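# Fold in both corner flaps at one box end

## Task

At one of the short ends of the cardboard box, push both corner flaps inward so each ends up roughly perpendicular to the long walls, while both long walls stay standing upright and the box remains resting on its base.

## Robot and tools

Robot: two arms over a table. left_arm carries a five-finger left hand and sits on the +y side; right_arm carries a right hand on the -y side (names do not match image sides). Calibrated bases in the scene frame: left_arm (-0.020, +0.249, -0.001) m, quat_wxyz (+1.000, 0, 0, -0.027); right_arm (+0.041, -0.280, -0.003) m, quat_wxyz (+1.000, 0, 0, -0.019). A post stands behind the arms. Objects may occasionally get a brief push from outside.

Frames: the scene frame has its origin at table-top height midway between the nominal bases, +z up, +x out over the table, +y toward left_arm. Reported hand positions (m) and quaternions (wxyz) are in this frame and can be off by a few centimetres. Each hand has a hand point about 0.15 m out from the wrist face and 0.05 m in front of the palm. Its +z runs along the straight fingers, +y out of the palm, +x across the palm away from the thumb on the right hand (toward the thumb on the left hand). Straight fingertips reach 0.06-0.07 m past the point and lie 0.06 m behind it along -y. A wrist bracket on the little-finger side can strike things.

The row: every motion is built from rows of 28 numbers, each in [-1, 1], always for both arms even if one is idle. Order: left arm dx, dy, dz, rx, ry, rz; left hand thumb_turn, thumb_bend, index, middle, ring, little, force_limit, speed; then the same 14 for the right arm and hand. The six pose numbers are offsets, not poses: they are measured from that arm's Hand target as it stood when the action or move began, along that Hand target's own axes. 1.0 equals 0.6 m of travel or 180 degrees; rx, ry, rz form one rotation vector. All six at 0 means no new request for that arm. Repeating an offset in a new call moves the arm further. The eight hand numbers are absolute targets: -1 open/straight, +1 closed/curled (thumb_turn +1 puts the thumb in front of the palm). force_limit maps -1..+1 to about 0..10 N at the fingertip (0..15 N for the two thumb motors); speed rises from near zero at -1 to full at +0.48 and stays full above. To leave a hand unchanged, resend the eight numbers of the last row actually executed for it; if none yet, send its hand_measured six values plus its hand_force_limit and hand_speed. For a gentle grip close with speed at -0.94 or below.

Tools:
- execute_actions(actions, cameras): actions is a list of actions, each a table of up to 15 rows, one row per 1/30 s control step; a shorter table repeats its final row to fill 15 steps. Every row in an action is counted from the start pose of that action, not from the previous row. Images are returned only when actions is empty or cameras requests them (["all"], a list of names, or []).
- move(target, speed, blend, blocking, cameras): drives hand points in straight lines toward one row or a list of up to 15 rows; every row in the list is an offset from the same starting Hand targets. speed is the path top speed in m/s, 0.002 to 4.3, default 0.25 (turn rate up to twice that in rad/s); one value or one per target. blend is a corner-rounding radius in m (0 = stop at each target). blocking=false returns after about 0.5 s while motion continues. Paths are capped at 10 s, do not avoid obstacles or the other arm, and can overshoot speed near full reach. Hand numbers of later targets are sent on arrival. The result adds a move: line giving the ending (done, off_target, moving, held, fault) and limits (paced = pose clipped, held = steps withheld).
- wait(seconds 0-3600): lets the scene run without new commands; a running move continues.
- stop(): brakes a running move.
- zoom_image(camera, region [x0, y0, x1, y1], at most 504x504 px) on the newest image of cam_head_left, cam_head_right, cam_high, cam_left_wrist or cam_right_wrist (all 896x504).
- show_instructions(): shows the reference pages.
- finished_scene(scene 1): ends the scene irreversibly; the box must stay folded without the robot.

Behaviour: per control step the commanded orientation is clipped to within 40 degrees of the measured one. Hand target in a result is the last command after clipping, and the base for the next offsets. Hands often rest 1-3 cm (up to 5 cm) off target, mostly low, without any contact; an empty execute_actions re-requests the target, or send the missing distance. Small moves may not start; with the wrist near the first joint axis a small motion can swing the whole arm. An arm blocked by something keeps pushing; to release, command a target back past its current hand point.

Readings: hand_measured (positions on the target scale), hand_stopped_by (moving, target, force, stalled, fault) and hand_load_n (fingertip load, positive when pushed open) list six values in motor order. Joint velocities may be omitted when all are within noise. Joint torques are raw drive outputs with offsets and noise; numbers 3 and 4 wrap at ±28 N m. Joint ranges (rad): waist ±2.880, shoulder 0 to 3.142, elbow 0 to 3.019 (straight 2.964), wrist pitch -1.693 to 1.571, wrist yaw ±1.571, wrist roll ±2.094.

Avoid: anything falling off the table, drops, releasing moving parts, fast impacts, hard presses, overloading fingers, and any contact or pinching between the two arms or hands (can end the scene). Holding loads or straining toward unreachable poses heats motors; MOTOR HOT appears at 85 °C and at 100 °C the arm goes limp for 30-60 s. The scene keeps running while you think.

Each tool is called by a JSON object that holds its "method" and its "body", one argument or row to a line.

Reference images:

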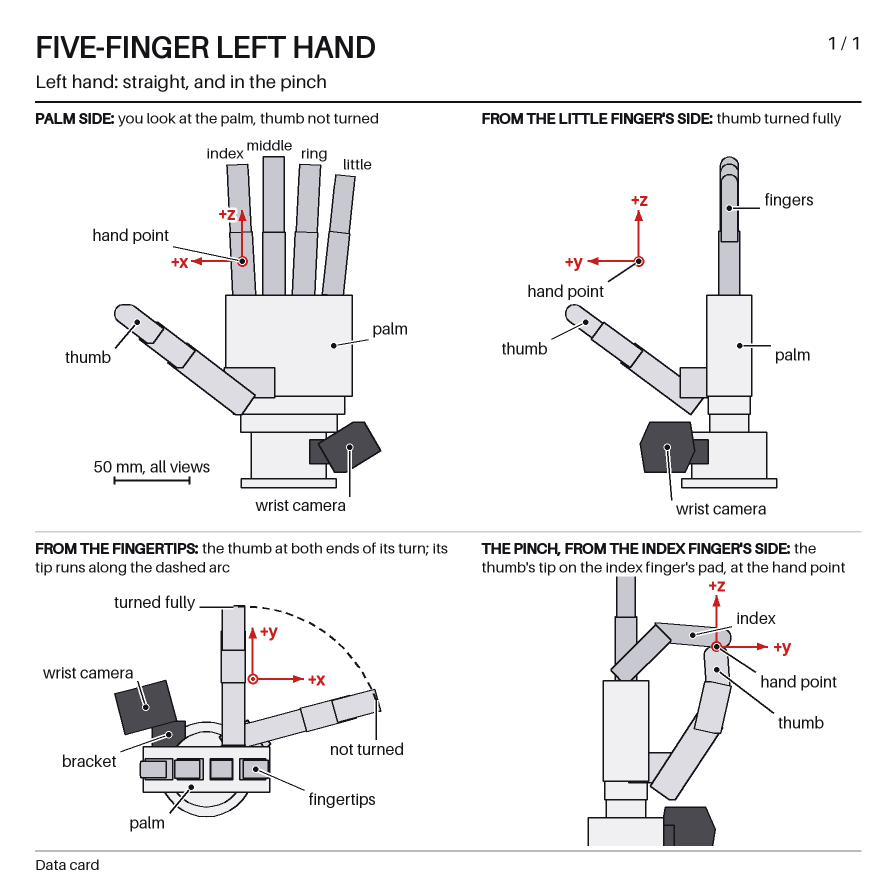

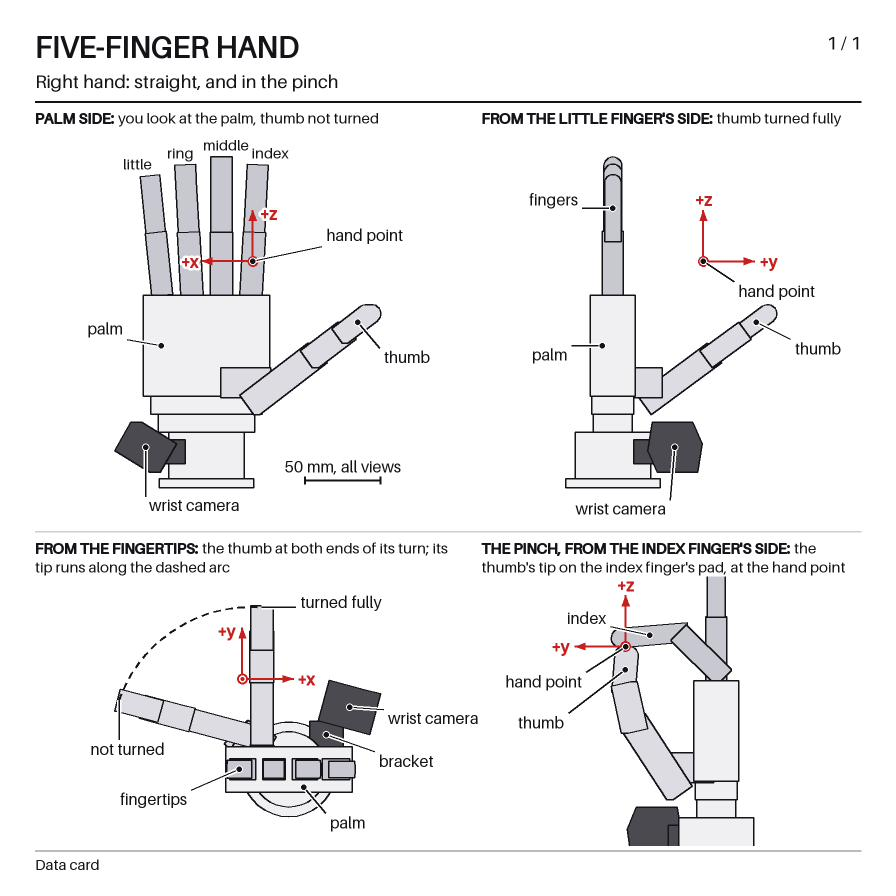

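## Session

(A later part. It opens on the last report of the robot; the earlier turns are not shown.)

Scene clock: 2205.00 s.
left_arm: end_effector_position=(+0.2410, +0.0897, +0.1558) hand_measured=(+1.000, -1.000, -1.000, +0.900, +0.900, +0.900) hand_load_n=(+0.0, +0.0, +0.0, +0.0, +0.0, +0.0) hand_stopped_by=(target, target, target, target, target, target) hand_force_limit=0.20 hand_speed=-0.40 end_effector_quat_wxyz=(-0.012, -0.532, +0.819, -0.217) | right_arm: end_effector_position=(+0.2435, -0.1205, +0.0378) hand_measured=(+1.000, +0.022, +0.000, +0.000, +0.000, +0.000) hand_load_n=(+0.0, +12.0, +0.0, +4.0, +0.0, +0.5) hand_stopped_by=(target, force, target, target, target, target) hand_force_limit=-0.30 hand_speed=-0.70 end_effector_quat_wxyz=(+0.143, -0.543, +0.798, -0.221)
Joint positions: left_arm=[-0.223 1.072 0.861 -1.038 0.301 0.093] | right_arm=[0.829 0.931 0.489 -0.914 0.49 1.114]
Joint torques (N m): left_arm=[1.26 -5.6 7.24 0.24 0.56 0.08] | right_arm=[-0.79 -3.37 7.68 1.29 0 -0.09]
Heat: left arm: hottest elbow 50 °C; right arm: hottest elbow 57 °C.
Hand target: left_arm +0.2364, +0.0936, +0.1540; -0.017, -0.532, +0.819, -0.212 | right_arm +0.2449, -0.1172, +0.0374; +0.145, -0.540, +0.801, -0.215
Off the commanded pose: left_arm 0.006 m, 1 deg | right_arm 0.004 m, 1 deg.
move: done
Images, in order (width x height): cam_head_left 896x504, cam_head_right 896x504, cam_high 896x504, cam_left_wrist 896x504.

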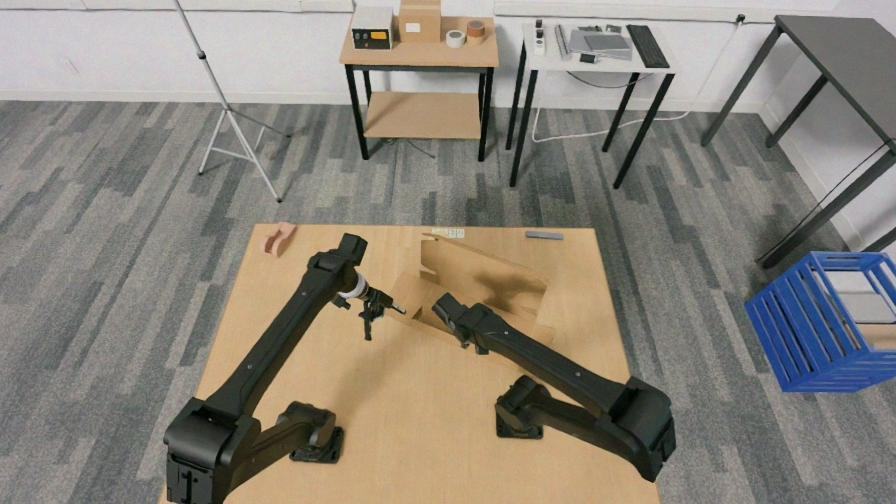

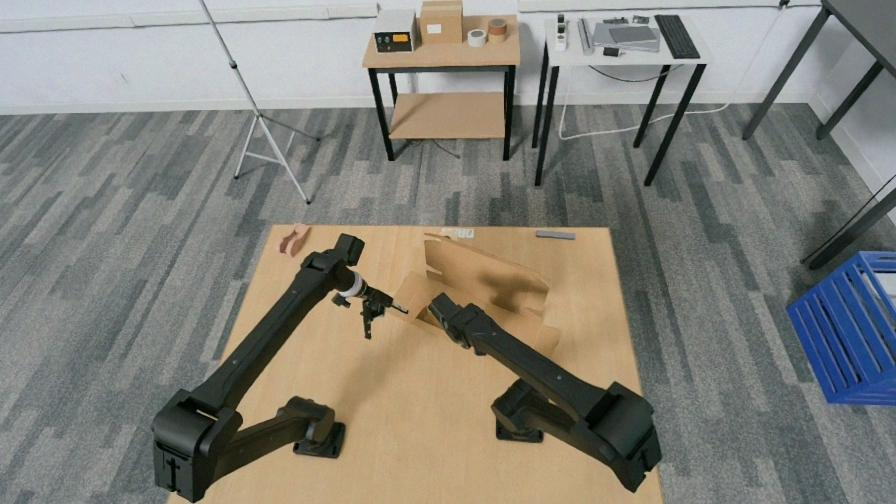

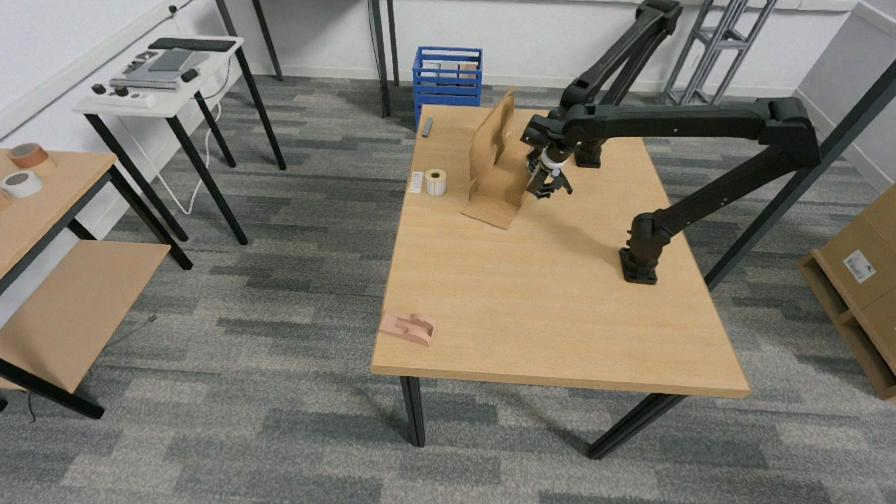

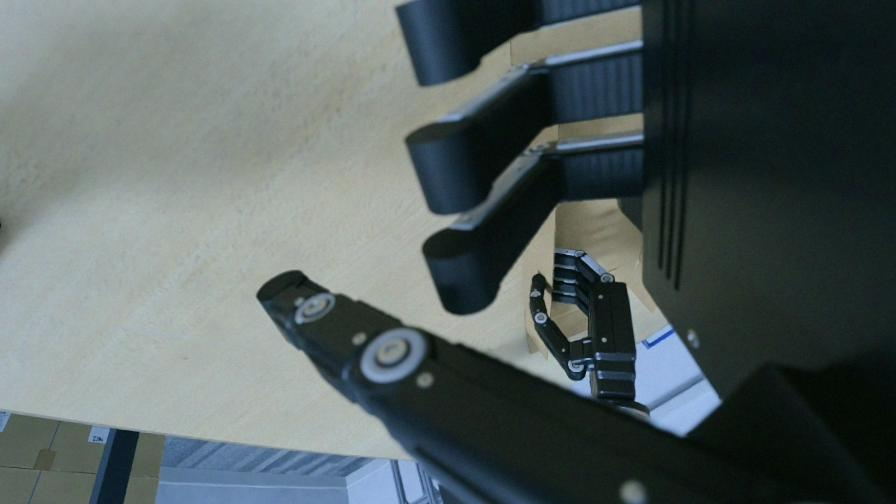

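{"method": "move", "body": {
  "target": [
    [0.0001,0,0,0,0,0,1,-1,-1,0.9,0.9,0.9,0.2,-0.4,0.0001,0,0,0,0,0,1,-0.9,-0.5,-0.5,-0.5,-0.5,-0.3,-0.6],
    [0.0001,0,0,0,0,0,1,-1,-1,0.9,0.9,0.9,0.2,-0.4,0,-0.075,-0.13,0,0,0,1,-0.9,-0.5,-0.5,-0.5,-0.5,-0.3,-0.6],
    [0.0001,0,0,0,0,0,1,-1,-1,0.9,0.9,0.9,0.2,-0.4,-0.0535,-0.1795,-0.0747,-0.0229,-0.2247,-0.4331,1,-1,-1,-1,-1,-1,-0.3,-0.2]
  ],
  "speed": [0.05,0.1,0.15],
  "cameras": ["cam_head_left","cam_head_right","cam_right_wrist","cam_high"]
}}

{"method": "zoom_image", "body": {
  "camera": "cam_head_left",
  "region": [370, 220, 560, 380]
}}

{"method": "zoom_image", "body": {
  "camera": "cam_head_right",
  "region": [370, 220, 560, 380]
}}

{"method": "zoom_image", "body": {
  "camera": "cam_high",
  "region": [440, 80, 560, 240]
}}

Scene clock: 2315.10 s.
left_arm: end_effector_position=(+0.2410, +0.0898, +0.1558) hand_measured=(+1.000, -1.000, -1.000, +0.900, +0.900, +0.900) hand_load_n=(+0.0, +0.0, +0.0, +0.0, +0.0, +0.0) hand_stopped_by=(target, target, target, target, target, target) hand_force_limit=0.20 hand_speed=-0.40 end_effector_quat_wxyz=(-0.012, -0.532, +0.819, -0.217) | right_arm: end_effector_position=(+0.3078, -0.1161, +0.1187) hand_measured=(+1.000, -1.000, -1.000, -1.000, -1.000, -1.000) hand_load_n=(+0.0, -0.5, +0.0, +0.0, +0.0, +0.0) hand_stopped_by=(target, target, target, target, target, target) hand_force_limit=-0.30 hand_speed=-0.20 end_effector_quat_wxyz=(-0.205, +0.956, -0.206, +0.037)
Joint positions: left_arm=[-0.223 1.072 0.861 -1.038 0.301 0.094] | right_arm=[0.456 1.142 0.851 -0.968 -0.286 -0.682]
Joint torques (N m): left_arm=[0.97 -5.54 7.19 0.24 0.55 0.07] | right_arm=[-1.38 -6.3 11.48 0.57 -0.27 -0.22]
Heat: left arm: hottest elbow 48 °C; right arm: hottest elbow 58 °C.
Hand target: left_arm +0.2364, +0.0935, +0.1540; -0.017, -0.533, +0.819, -0.212 | right_arm +0.3225, -0.1140, +0.1300; -0.210, +0.955, -0.205, +0.045
Off the commanded pose: left_arm 0.006 m, 1 deg | right_arm 0.019 m, 1 deg.
move: off_target (right_arm); target 3's new numbers were sent with right_arm's hand 0.019 m and 1 deg from that target
Images, in order (width x height): cam_head_left 896x504, cam_head_right 896x504, cam_high 896x504, cam_right_wrist 896x504.

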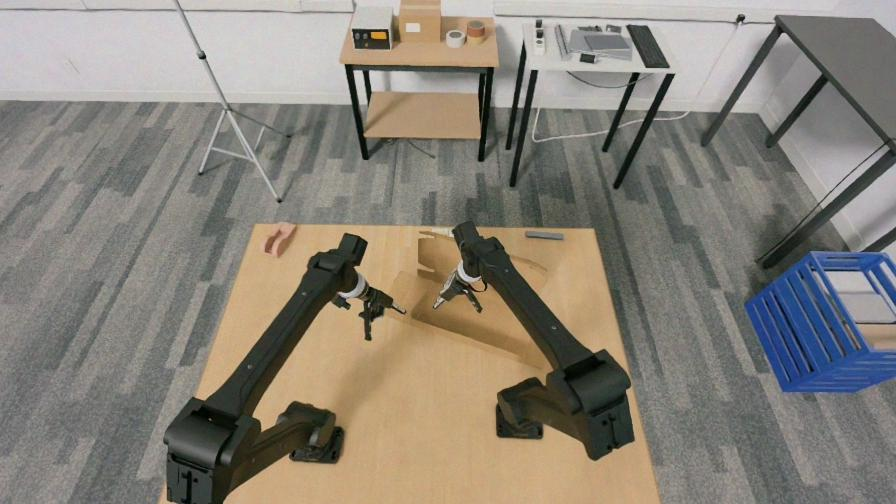

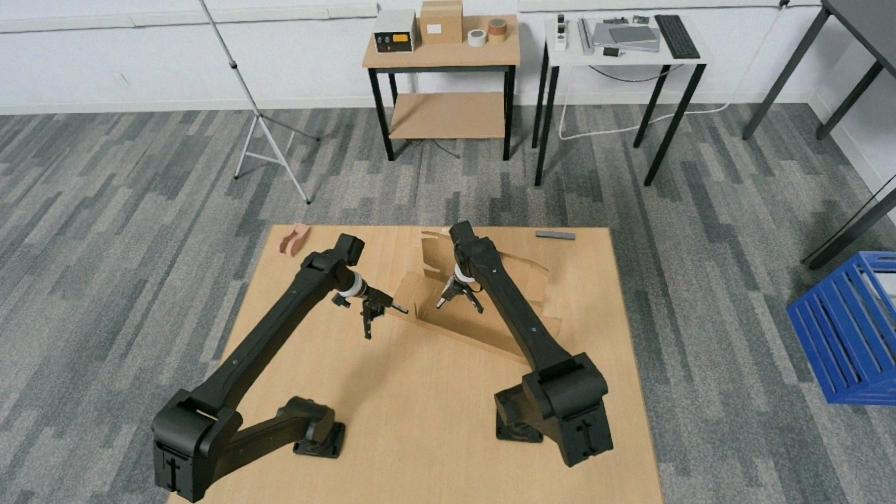

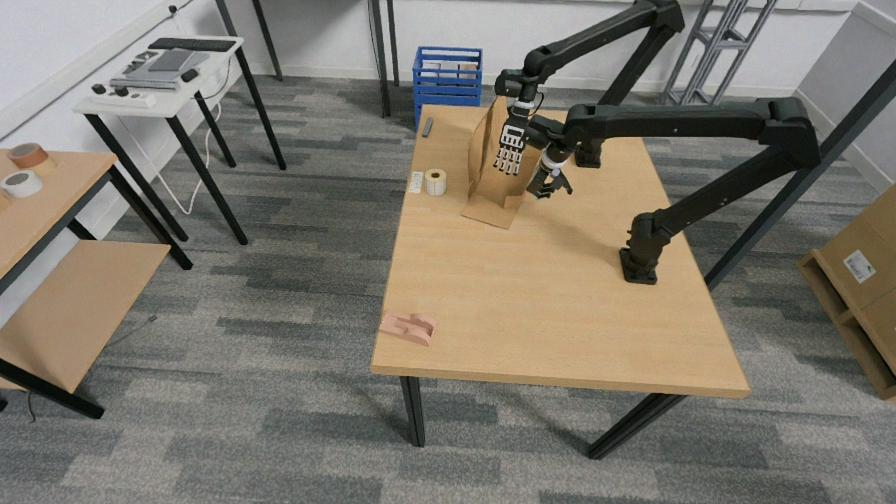

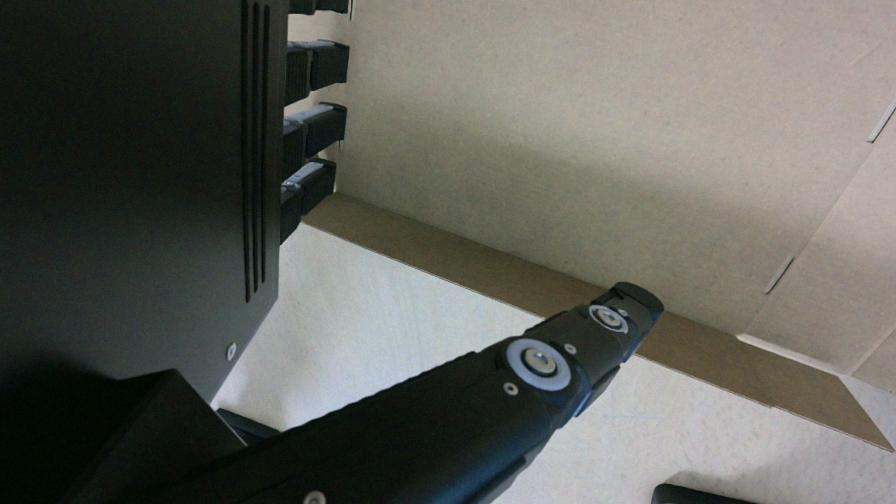

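Scaled by 2.653.

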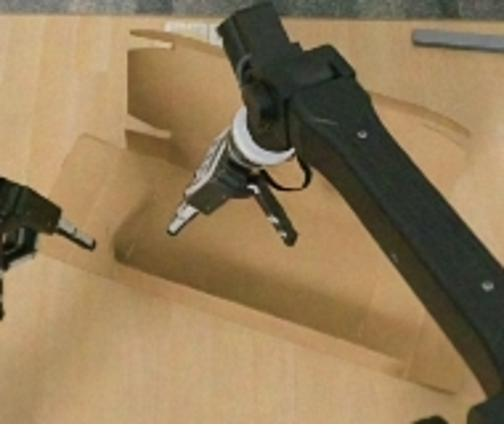

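Scaled by 2.653.

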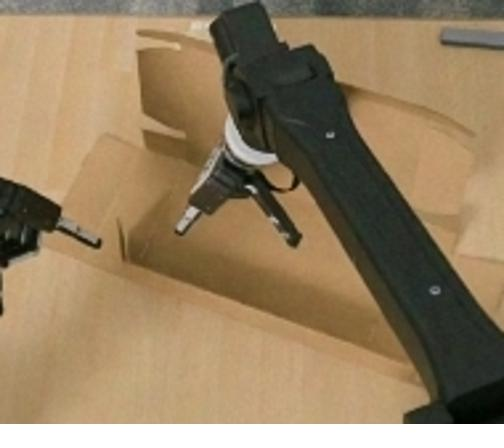

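Scaled by 3.150.

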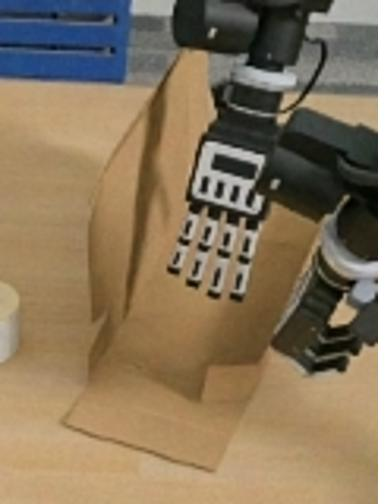

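{"method": "wait", "body": {
  "seconds": 0.1,
  "cameras": ["cam_head_left","cam_head_right","cam_high"]
}}

{"method": "zoom_image", "body": {
  "camera": "cam_head_left",
  "region": [380, 270, 460, 340]
}}

{"method": "zoom_image", "body": {
  "camera": "cam_high",
  "region": [455, 150, 545, 240]
}}

Scene clock: 2337.70 s.
left_arm: end_effector_position=(+0.2410, +0.0898, +0.1558) hand_measured=(+1.000, -1.000, -1.000, +0.900, +0.900, +0.900) hand_load_n=(+0.0, +0.0, +0.0, +0.0, +0.0, +0.0) hand_stopped_by=(target, target, target, target, target, target) hand_force_limit=0.20 hand_speed=-0.40 end_effector_quat_wxyz=(-0.012, -0.532, +0.819, -0.217) | right_arm: end_effector_position=(+0.3078, -0.1161, +0.1187) hand_measured=(+1.000, -1.000, -1.000, -1.000, -1.000, -1.000) hand_load_n=(+0.0, +0.0, +0.0, +0.0, +0.0, +0.0) hand_stopped_by=(target, target, target, target, target, target) hand_force_limit=-0.30 hand_speed=-0.20 end_effector_quat_wxyz=(-0.205, +0.956, -0.206, +0.037)
Joint positions: left_arm=[-0.223 1.072 0.861 -1.038 0.301 0.094] | right_arm=[0.456 1.142 0.851 -0.968 -0.286 -0.682]
Joint torques (N m): left_arm=[0.91 -5.95 7.27 0.17 0.56 0.07] | right_arm=[-1.67 -6.36 11.54 0.44 -0.29 -0.24]
Heat: left arm: hottest elbow 48 °C; right arm: hottest elbow 60 °C.
Hand target: left_arm +0.2364, +0.0935, +0.1540; -0.017, -0.533, +0.819, -0.212 | right_arm +0.3225, -0.1140, +0.1300; -0.210, +0.955, -0.205, +0.045
Off the commanded pose: left_arm 0.006 m, 1 deg | right_arm 0.019 m, 1 deg.
wait: 0.10 s; at rest from the start

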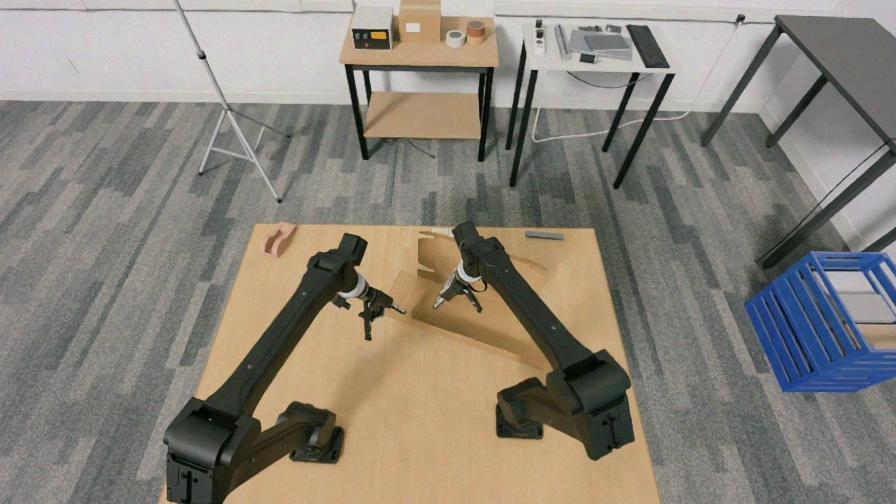

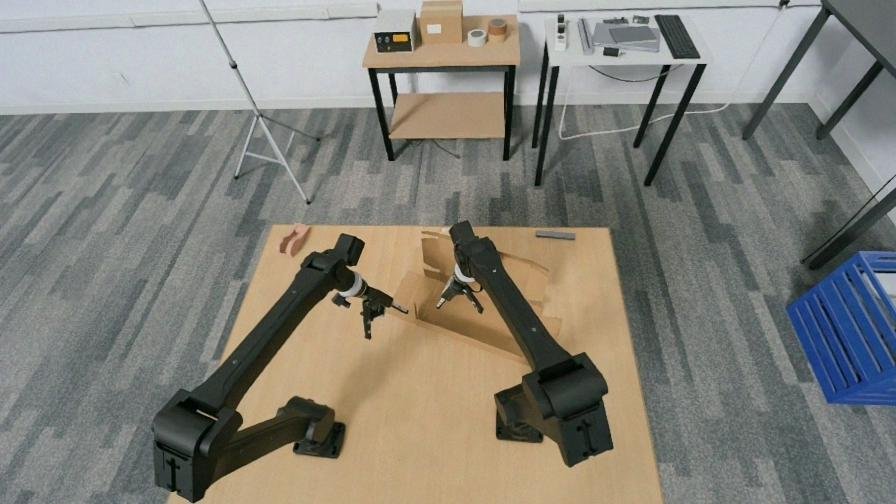

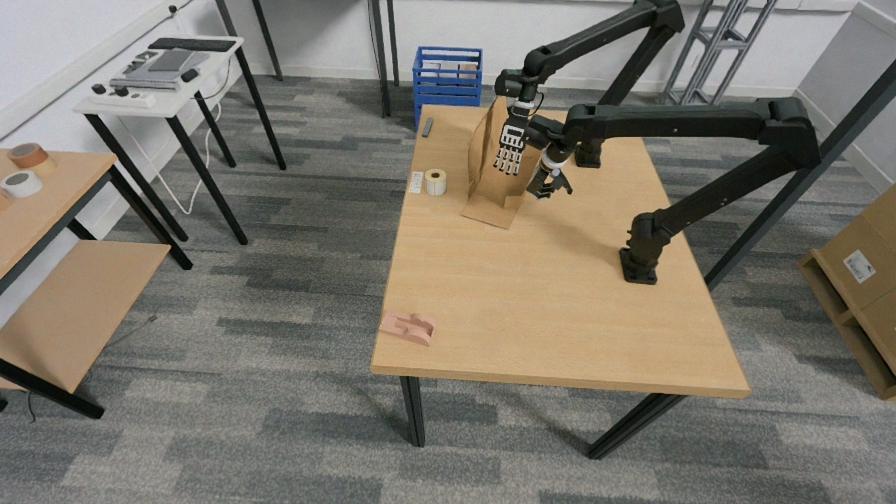

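Scaled by 6.300.

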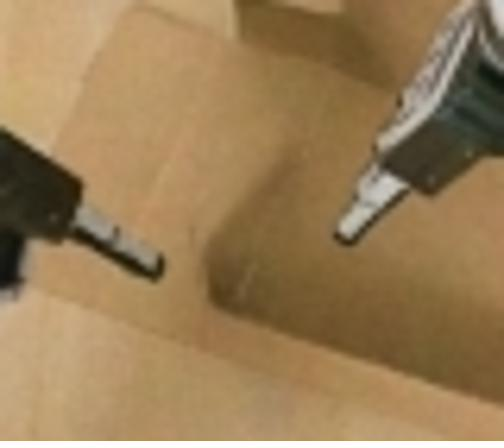

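Scaled by 5.600.

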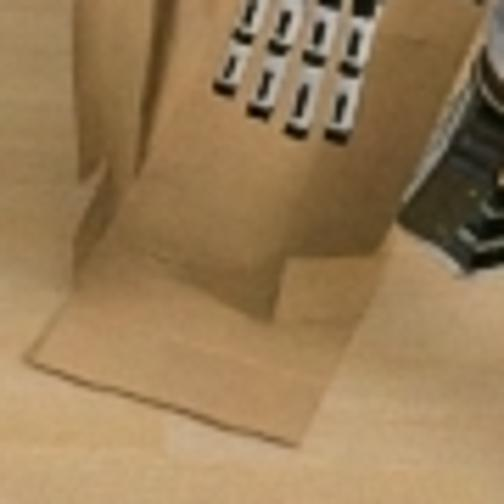

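{"method": "wait", "body": {
  "seconds": 20,
  "cameras": ["cam_head_left","cam_high"]
}}

{"method": "zoom_image", "body": {
  "camera": "cam_high",
  "region": [455, 150, 545, 240]
}}

{"method": "zoom_image", "body": {
  "camera": "cam_head_left",
  "region": [380, 270, 460, 340]
}}

Scene clock: 2379.50 s.
left_arm: end_effector_position=(+0.2410, +0.0898, +0.1558) hand_measured=(+1.000, -1.000, -1.000, +0.900, +0.900, +0.900) hand_load_n=(-0.5, +0.0, +0.0, +0.0, +0.0, +0.0) hand_stopped_by=(target, target, target, target, target, target) hand_force_limit=0.20 hand_speed=-0.40 end_effector_quat_wxyz=(-0.012, -0.532, +0.819, -0.217) | right_arm: end_effector_position=(+0.3078, -0.1161, +0.1187) hand_measured=(+1.000, -1.000, -1.000, -1.000, -1.000, -1.000) hand_load_n=(+0.0, +0.0, +0.0, +0.0, +0.0, +0.0) hand_stopped_by=(target, target, target, target, target, target) hand_force_limit=-0.30 hand_speed=-0.20 end_effector_quat_wxyz=(-0.205, +0.956, -0.206, +0.037)
Joint positions: left_arm=[-0.223 1.072 0.861 -1.038 0.301 0.094] | right_arm=[0.456 1.142 0.851 -0.968 -0.286 -0.682]
Joint torques (N m): left_arm=[1.32 -5.54 7.21 0.21 0.55 0.08] | right_arm=[-1.79 -6.65 11.66 0.55 -0.28 -0.25]
Heat: left arm: hottest elbow 48 °C; right arm: hottest elbow 64 °C.
Hand target: left_arm +0.2364, +0.0935, +0.1540; -0.017, -0.533, +0.819, -0.212 | right_arm +0.3225, -0.1140, +0.1300; -0.210, +0.955, -0.205, +0.045
Off the commanded pose: left_arm 0.006 m, 1 deg | right_arm 0.019 m, 1 deg.
wait: 20.00 s; at rest from the start

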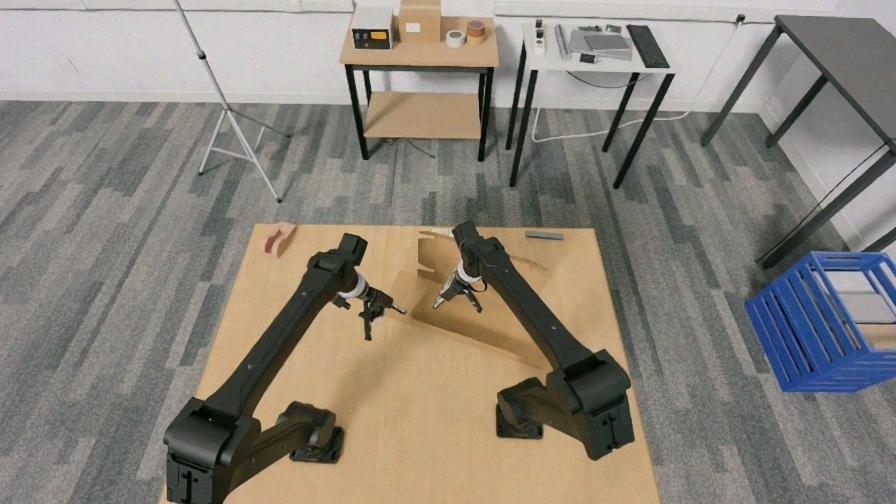

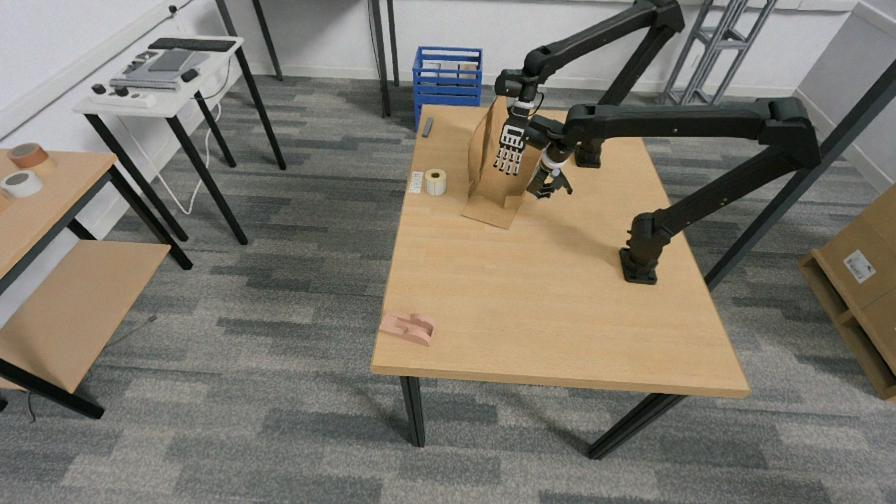

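Scaled by 5.600.

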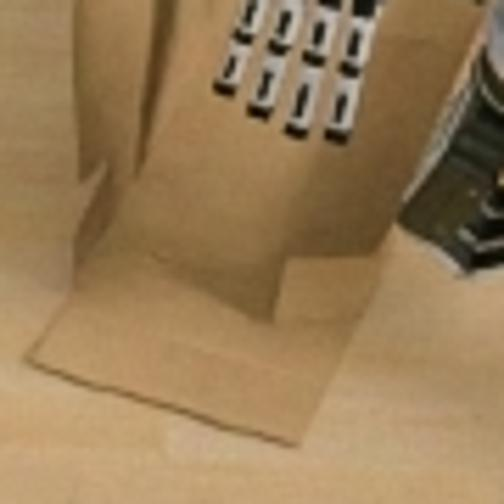

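Scaled by 6.300.

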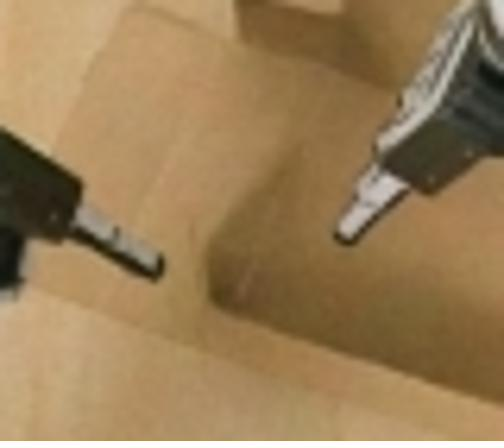

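{"method": "execute_actions", "body": {
  "actions": []
}}

Scene clock: 2431.63 s.
left_arm: end_effector_position=(+0.2410, +0.0898, +0.1558) hand_measured=(+1.000, -1.000, -1.000, +0.900, +0.900, +0.900) hand_load_n=(+0.0, +0.0, +0.0, +0.0, +0.0, +0.0) hand_stopped_by=(target, target, target, target, target, target) hand_force_limit=0.20 hand_speed=-0.40 end_effector_quat_wxyz=(-0.012, -0.532, +0.819, -0.217) | right_arm: end_effector_position=(+0.3078, -0.1161, +0.1187) hand_measured=(+1.000, -1.000, -1.000, -1.000, -1.000, -1.000) hand_load_n=(+0.0, -0.5, +0.0, +0.0, +0.0, +0.0) hand_stopped_by=(target, target, target, target, target, target) hand_force_limit=-0.30 hand_speed=-0.20 end_effector_quat_wxyz=(-0.205, +0.956, -0.206, +0.037)
Joint positions: left_arm=[-0.223 1.072 0.861 -1.038 0.301 0.094] | right_arm=[0.456 1.142 0.851 -0.968 -0.286 -0.682]
Joint velocities: within noise
Joint torques (N m): left_arm=[0.67 -5.66 7.21 0.35 0.59 0.09] | right_arm=[-1.44 -6.59 11.59 0.59 -0.28 -0.26]
Heat: left arm: hottest elbow 48 °C; right arm: hottest elbow 67 °C.
Hand target: left_arm +0.2364, +0.0935, +0.1540; -0.017, -0.533, +0.819, -0.212 | right_arm +0.3225, -0.1140, +0.1300; -0.210, +0.955, -0.205, +0.045
Off the commanded pose: left_arm 0.006 m, 1 deg | right_arm 0.019 m, 1 deg.

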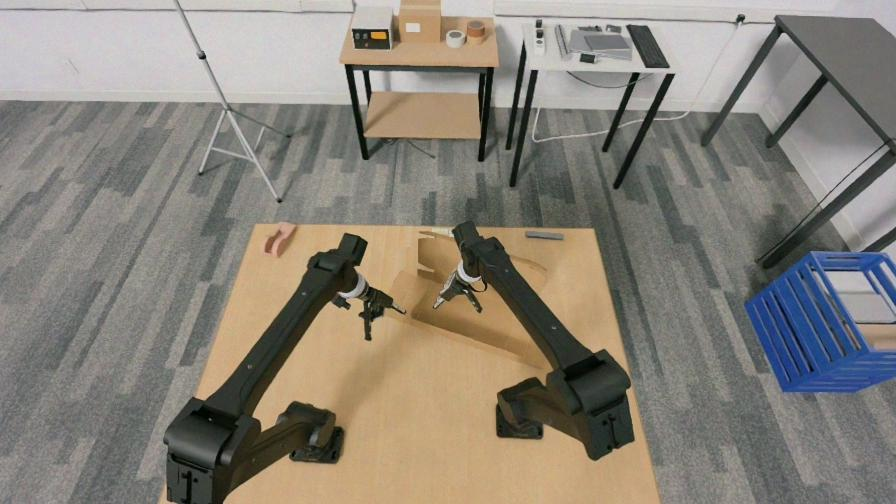

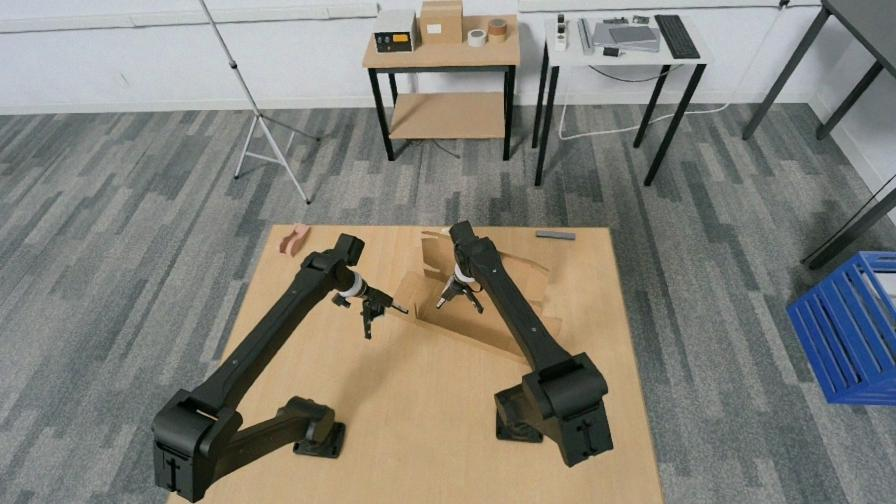

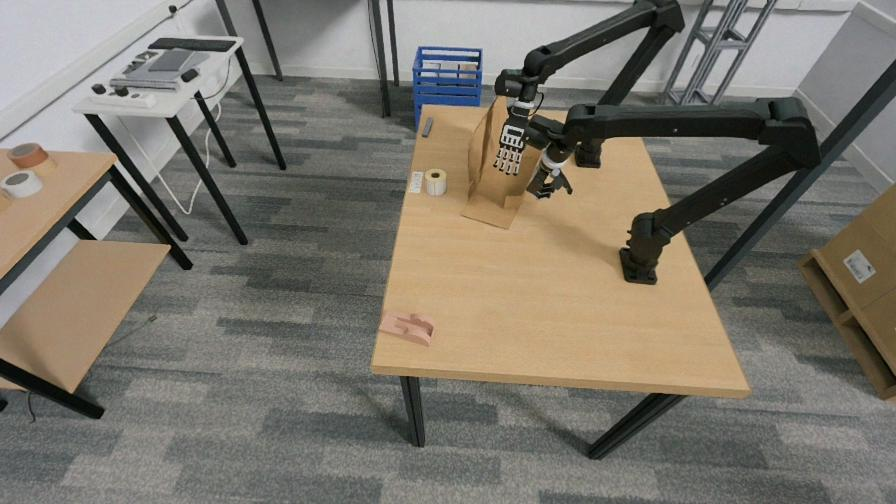

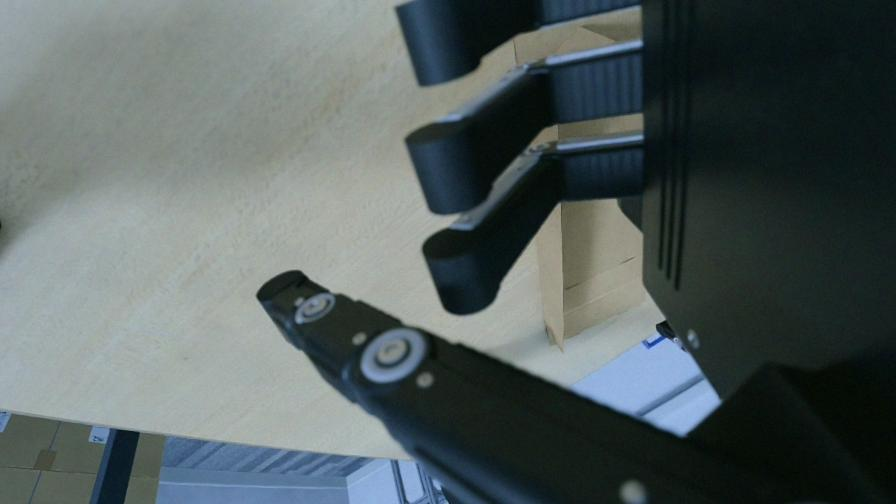

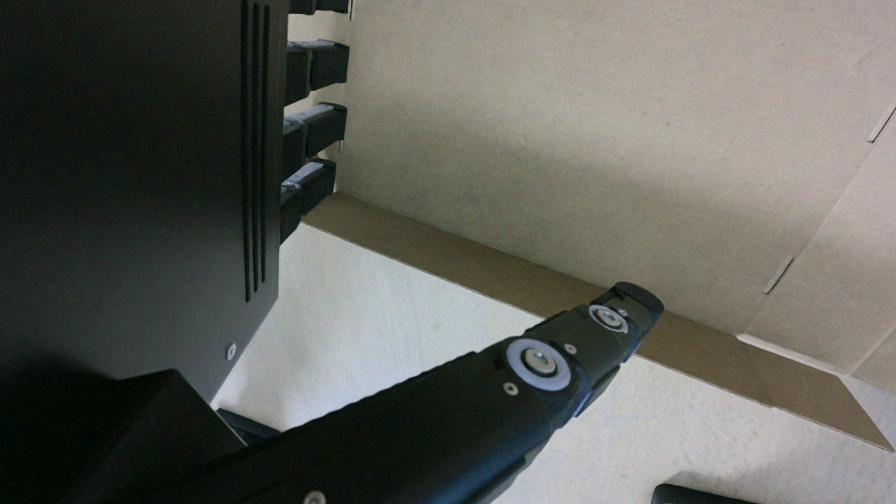

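{"method": "zoom_image", "body": {
  "camera": "cam_head_left",
  "region": [360, 210, 580, 380]
}}

{"method": "zoom_image", "body": {
  "camera": "cam_left_wrist",
  "region": [400, 60, 720, 380]
}}

{"method": "zoom_image", "body": {
  "camera": "cam_high",
  "region": [400, 80, 600, 240]
}}

Scaled by 2.291.

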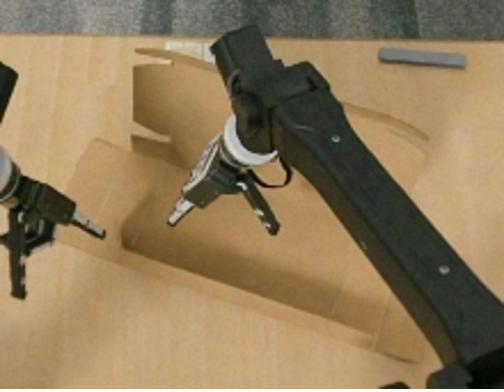

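Scaled by 1.575.

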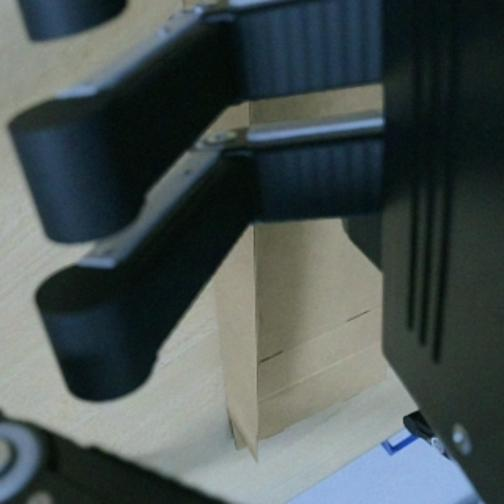

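Scaled by 2.520.

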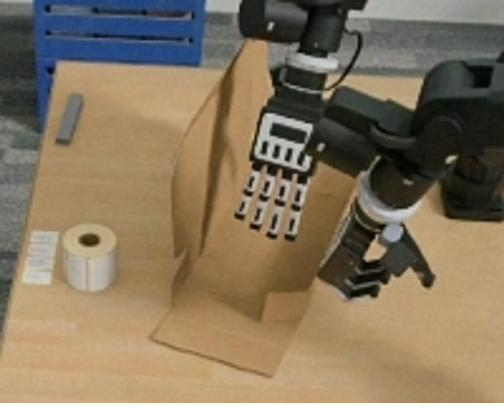

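{"method": "zoom_image", "body": {
  "camera": "cam_high",
  "region": [450, 150, 550, 240]
}}

{"method": "zoom_image", "body": {
  "camera": "cam_head_left",
  "region": [390, 270, 460, 340]
}}

Scaled by 5.040.

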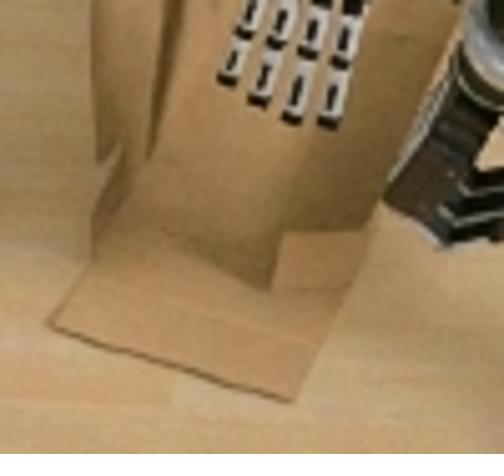

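Scaled by 7.200.

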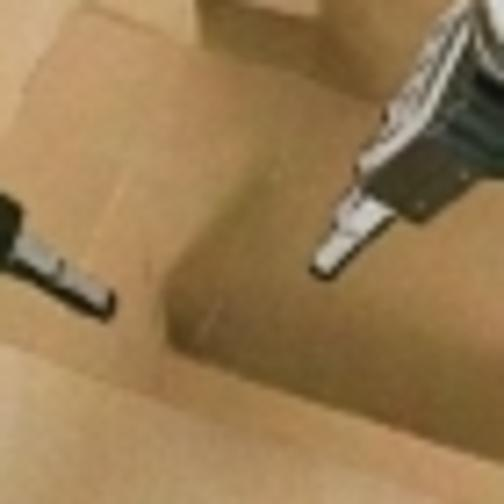

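{"method": "zoom_image", "body": {
  "camera": "cam_head_right",
  "region": [390, 260, 470, 340]
}}

Scaled by 6.300.

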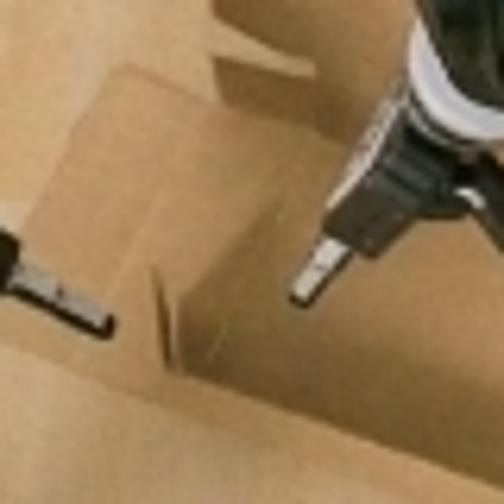

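{"method": "move", "body": {
  "target": [0,0,0,0,0,0,1,-1,-1,0.9,0.9,0.9,0.2,-0.4,-0.076,0.0415,-0.0743,0.0229,0.226,0.4356,1,-1,-0.1,-0.1,-0.1,-0.1,-0.3,-0.2],
  "speed": 0.25,
  "cameras": ["cam_head_left","cam_high","cam_right_wrist"]
}}

Scene clock: 2592.27 s.
left_arm: end_effector_position=(+0.2410, +0.0898, +0.1558) hand_measured=(+1.000, -1.000, -1.000, +0.900, +0.900, +0.900) hand_load_n=(+0.0, +0.0, +0.0, +0.0, +0.0, +0.0) hand_stopped_by=(target, target, target, target, target, target) hand_force_limit=0.20 hand_speed=-0.40 end_effector_quat_wxyz=(-0.012, -0.532, +0.819, -0.217) | right_arm: end_effector_position=(+0.2635, -0.1369, +0.1546) hand_measured=(+1.000, -1.000, -0.100, -0.100, -0.100, -0.100) hand_load_n=(+0.0, +0.0, +0.0, +0.0, +0.0, +0.0) hand_stopped_by=(target, target, target, target, target, target) hand_force_limit=-0.30 hand_speed=-0.20 end_effector_quat_wxyz=(+0.140, -0.537, +0.803, -0.216)
Joint positions: left_arm=[-0.223 1.072 0.861 -1.038 0.301 0.094] | right_arm=[0.701 0.826 0.754 -1.23 0.452 0.993]
Joint torques (N m): left_arm=[1.38 -5.6 7.24 0.27 0.55 0.09] | right_arm=[0.03 -3.25 9.52 0.42 0.46 -0.02]
Heat: left arm: hottest elbow 48 °C; right arm: hottest elbow 71 °C.
Hand target: left_arm +0.2364, +0.0935, +0.1540; -0.017, -0.533, +0.819, -0.212 | right_arm +0.2640, -0.1330, +0.1600; +0.144, -0.536, +0.803, -0.215
Off the commanded pose: left_arm 0.006 m, 1 deg | right_arm 0.007 m, 0 deg.
move: done

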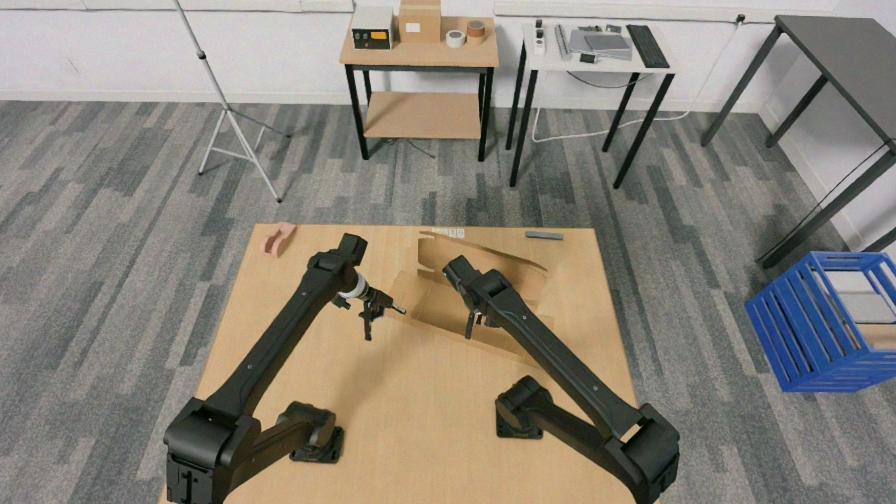

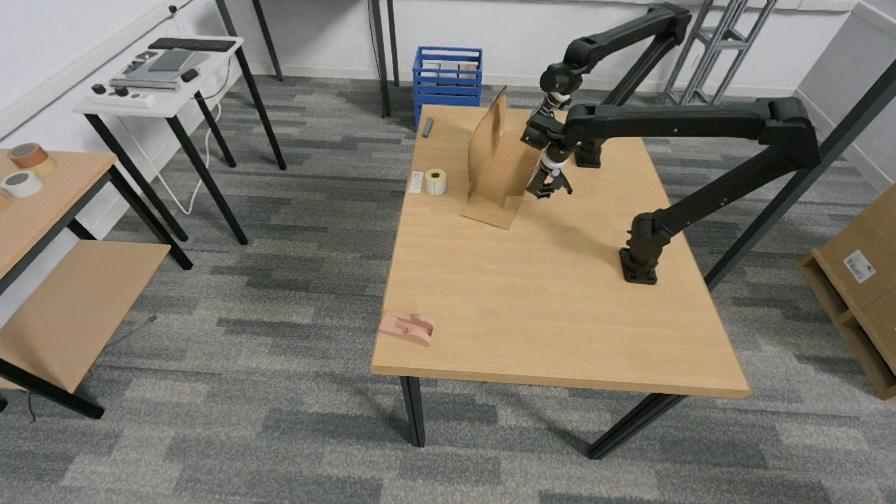

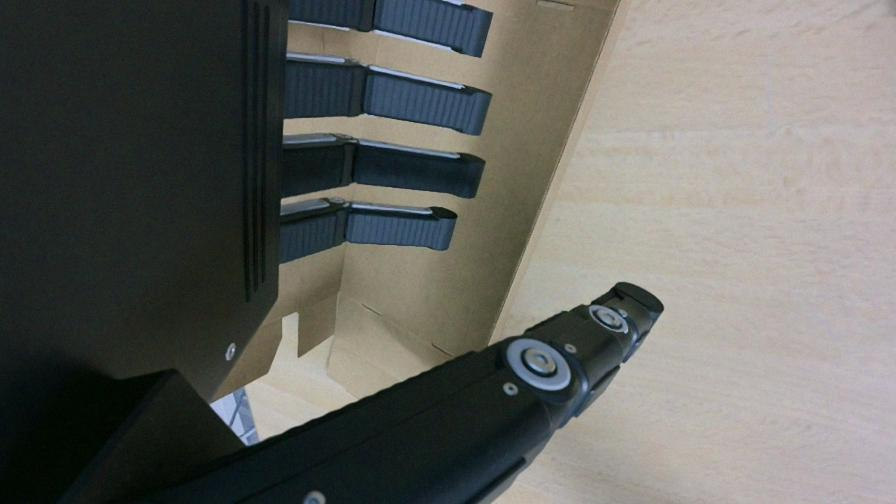

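{"method": "zoom_image", "body": {
  "camera": "cam_right_wrist",
  "region": [200, 220, 520, 440]
}}

{"method": "zoom_image", "body": {
  "camera": "cam_head_left",
  "region": [370, 210, 570, 380]
}}

Scaled by 1.575.

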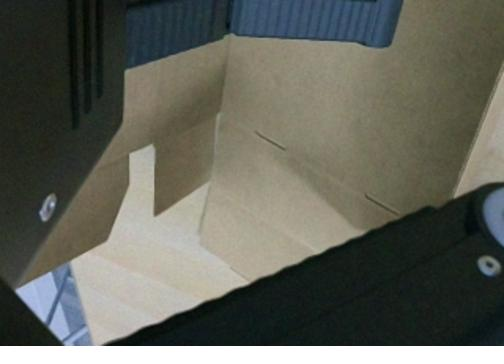

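Scaled by 2.520.

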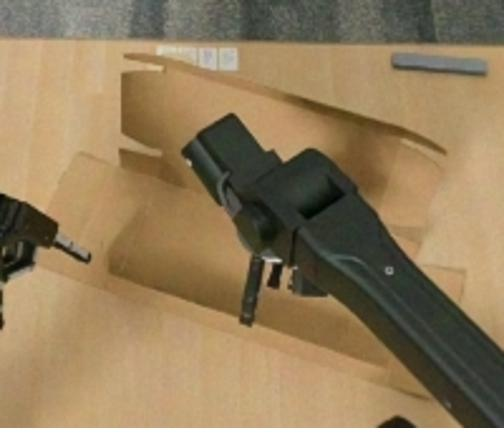

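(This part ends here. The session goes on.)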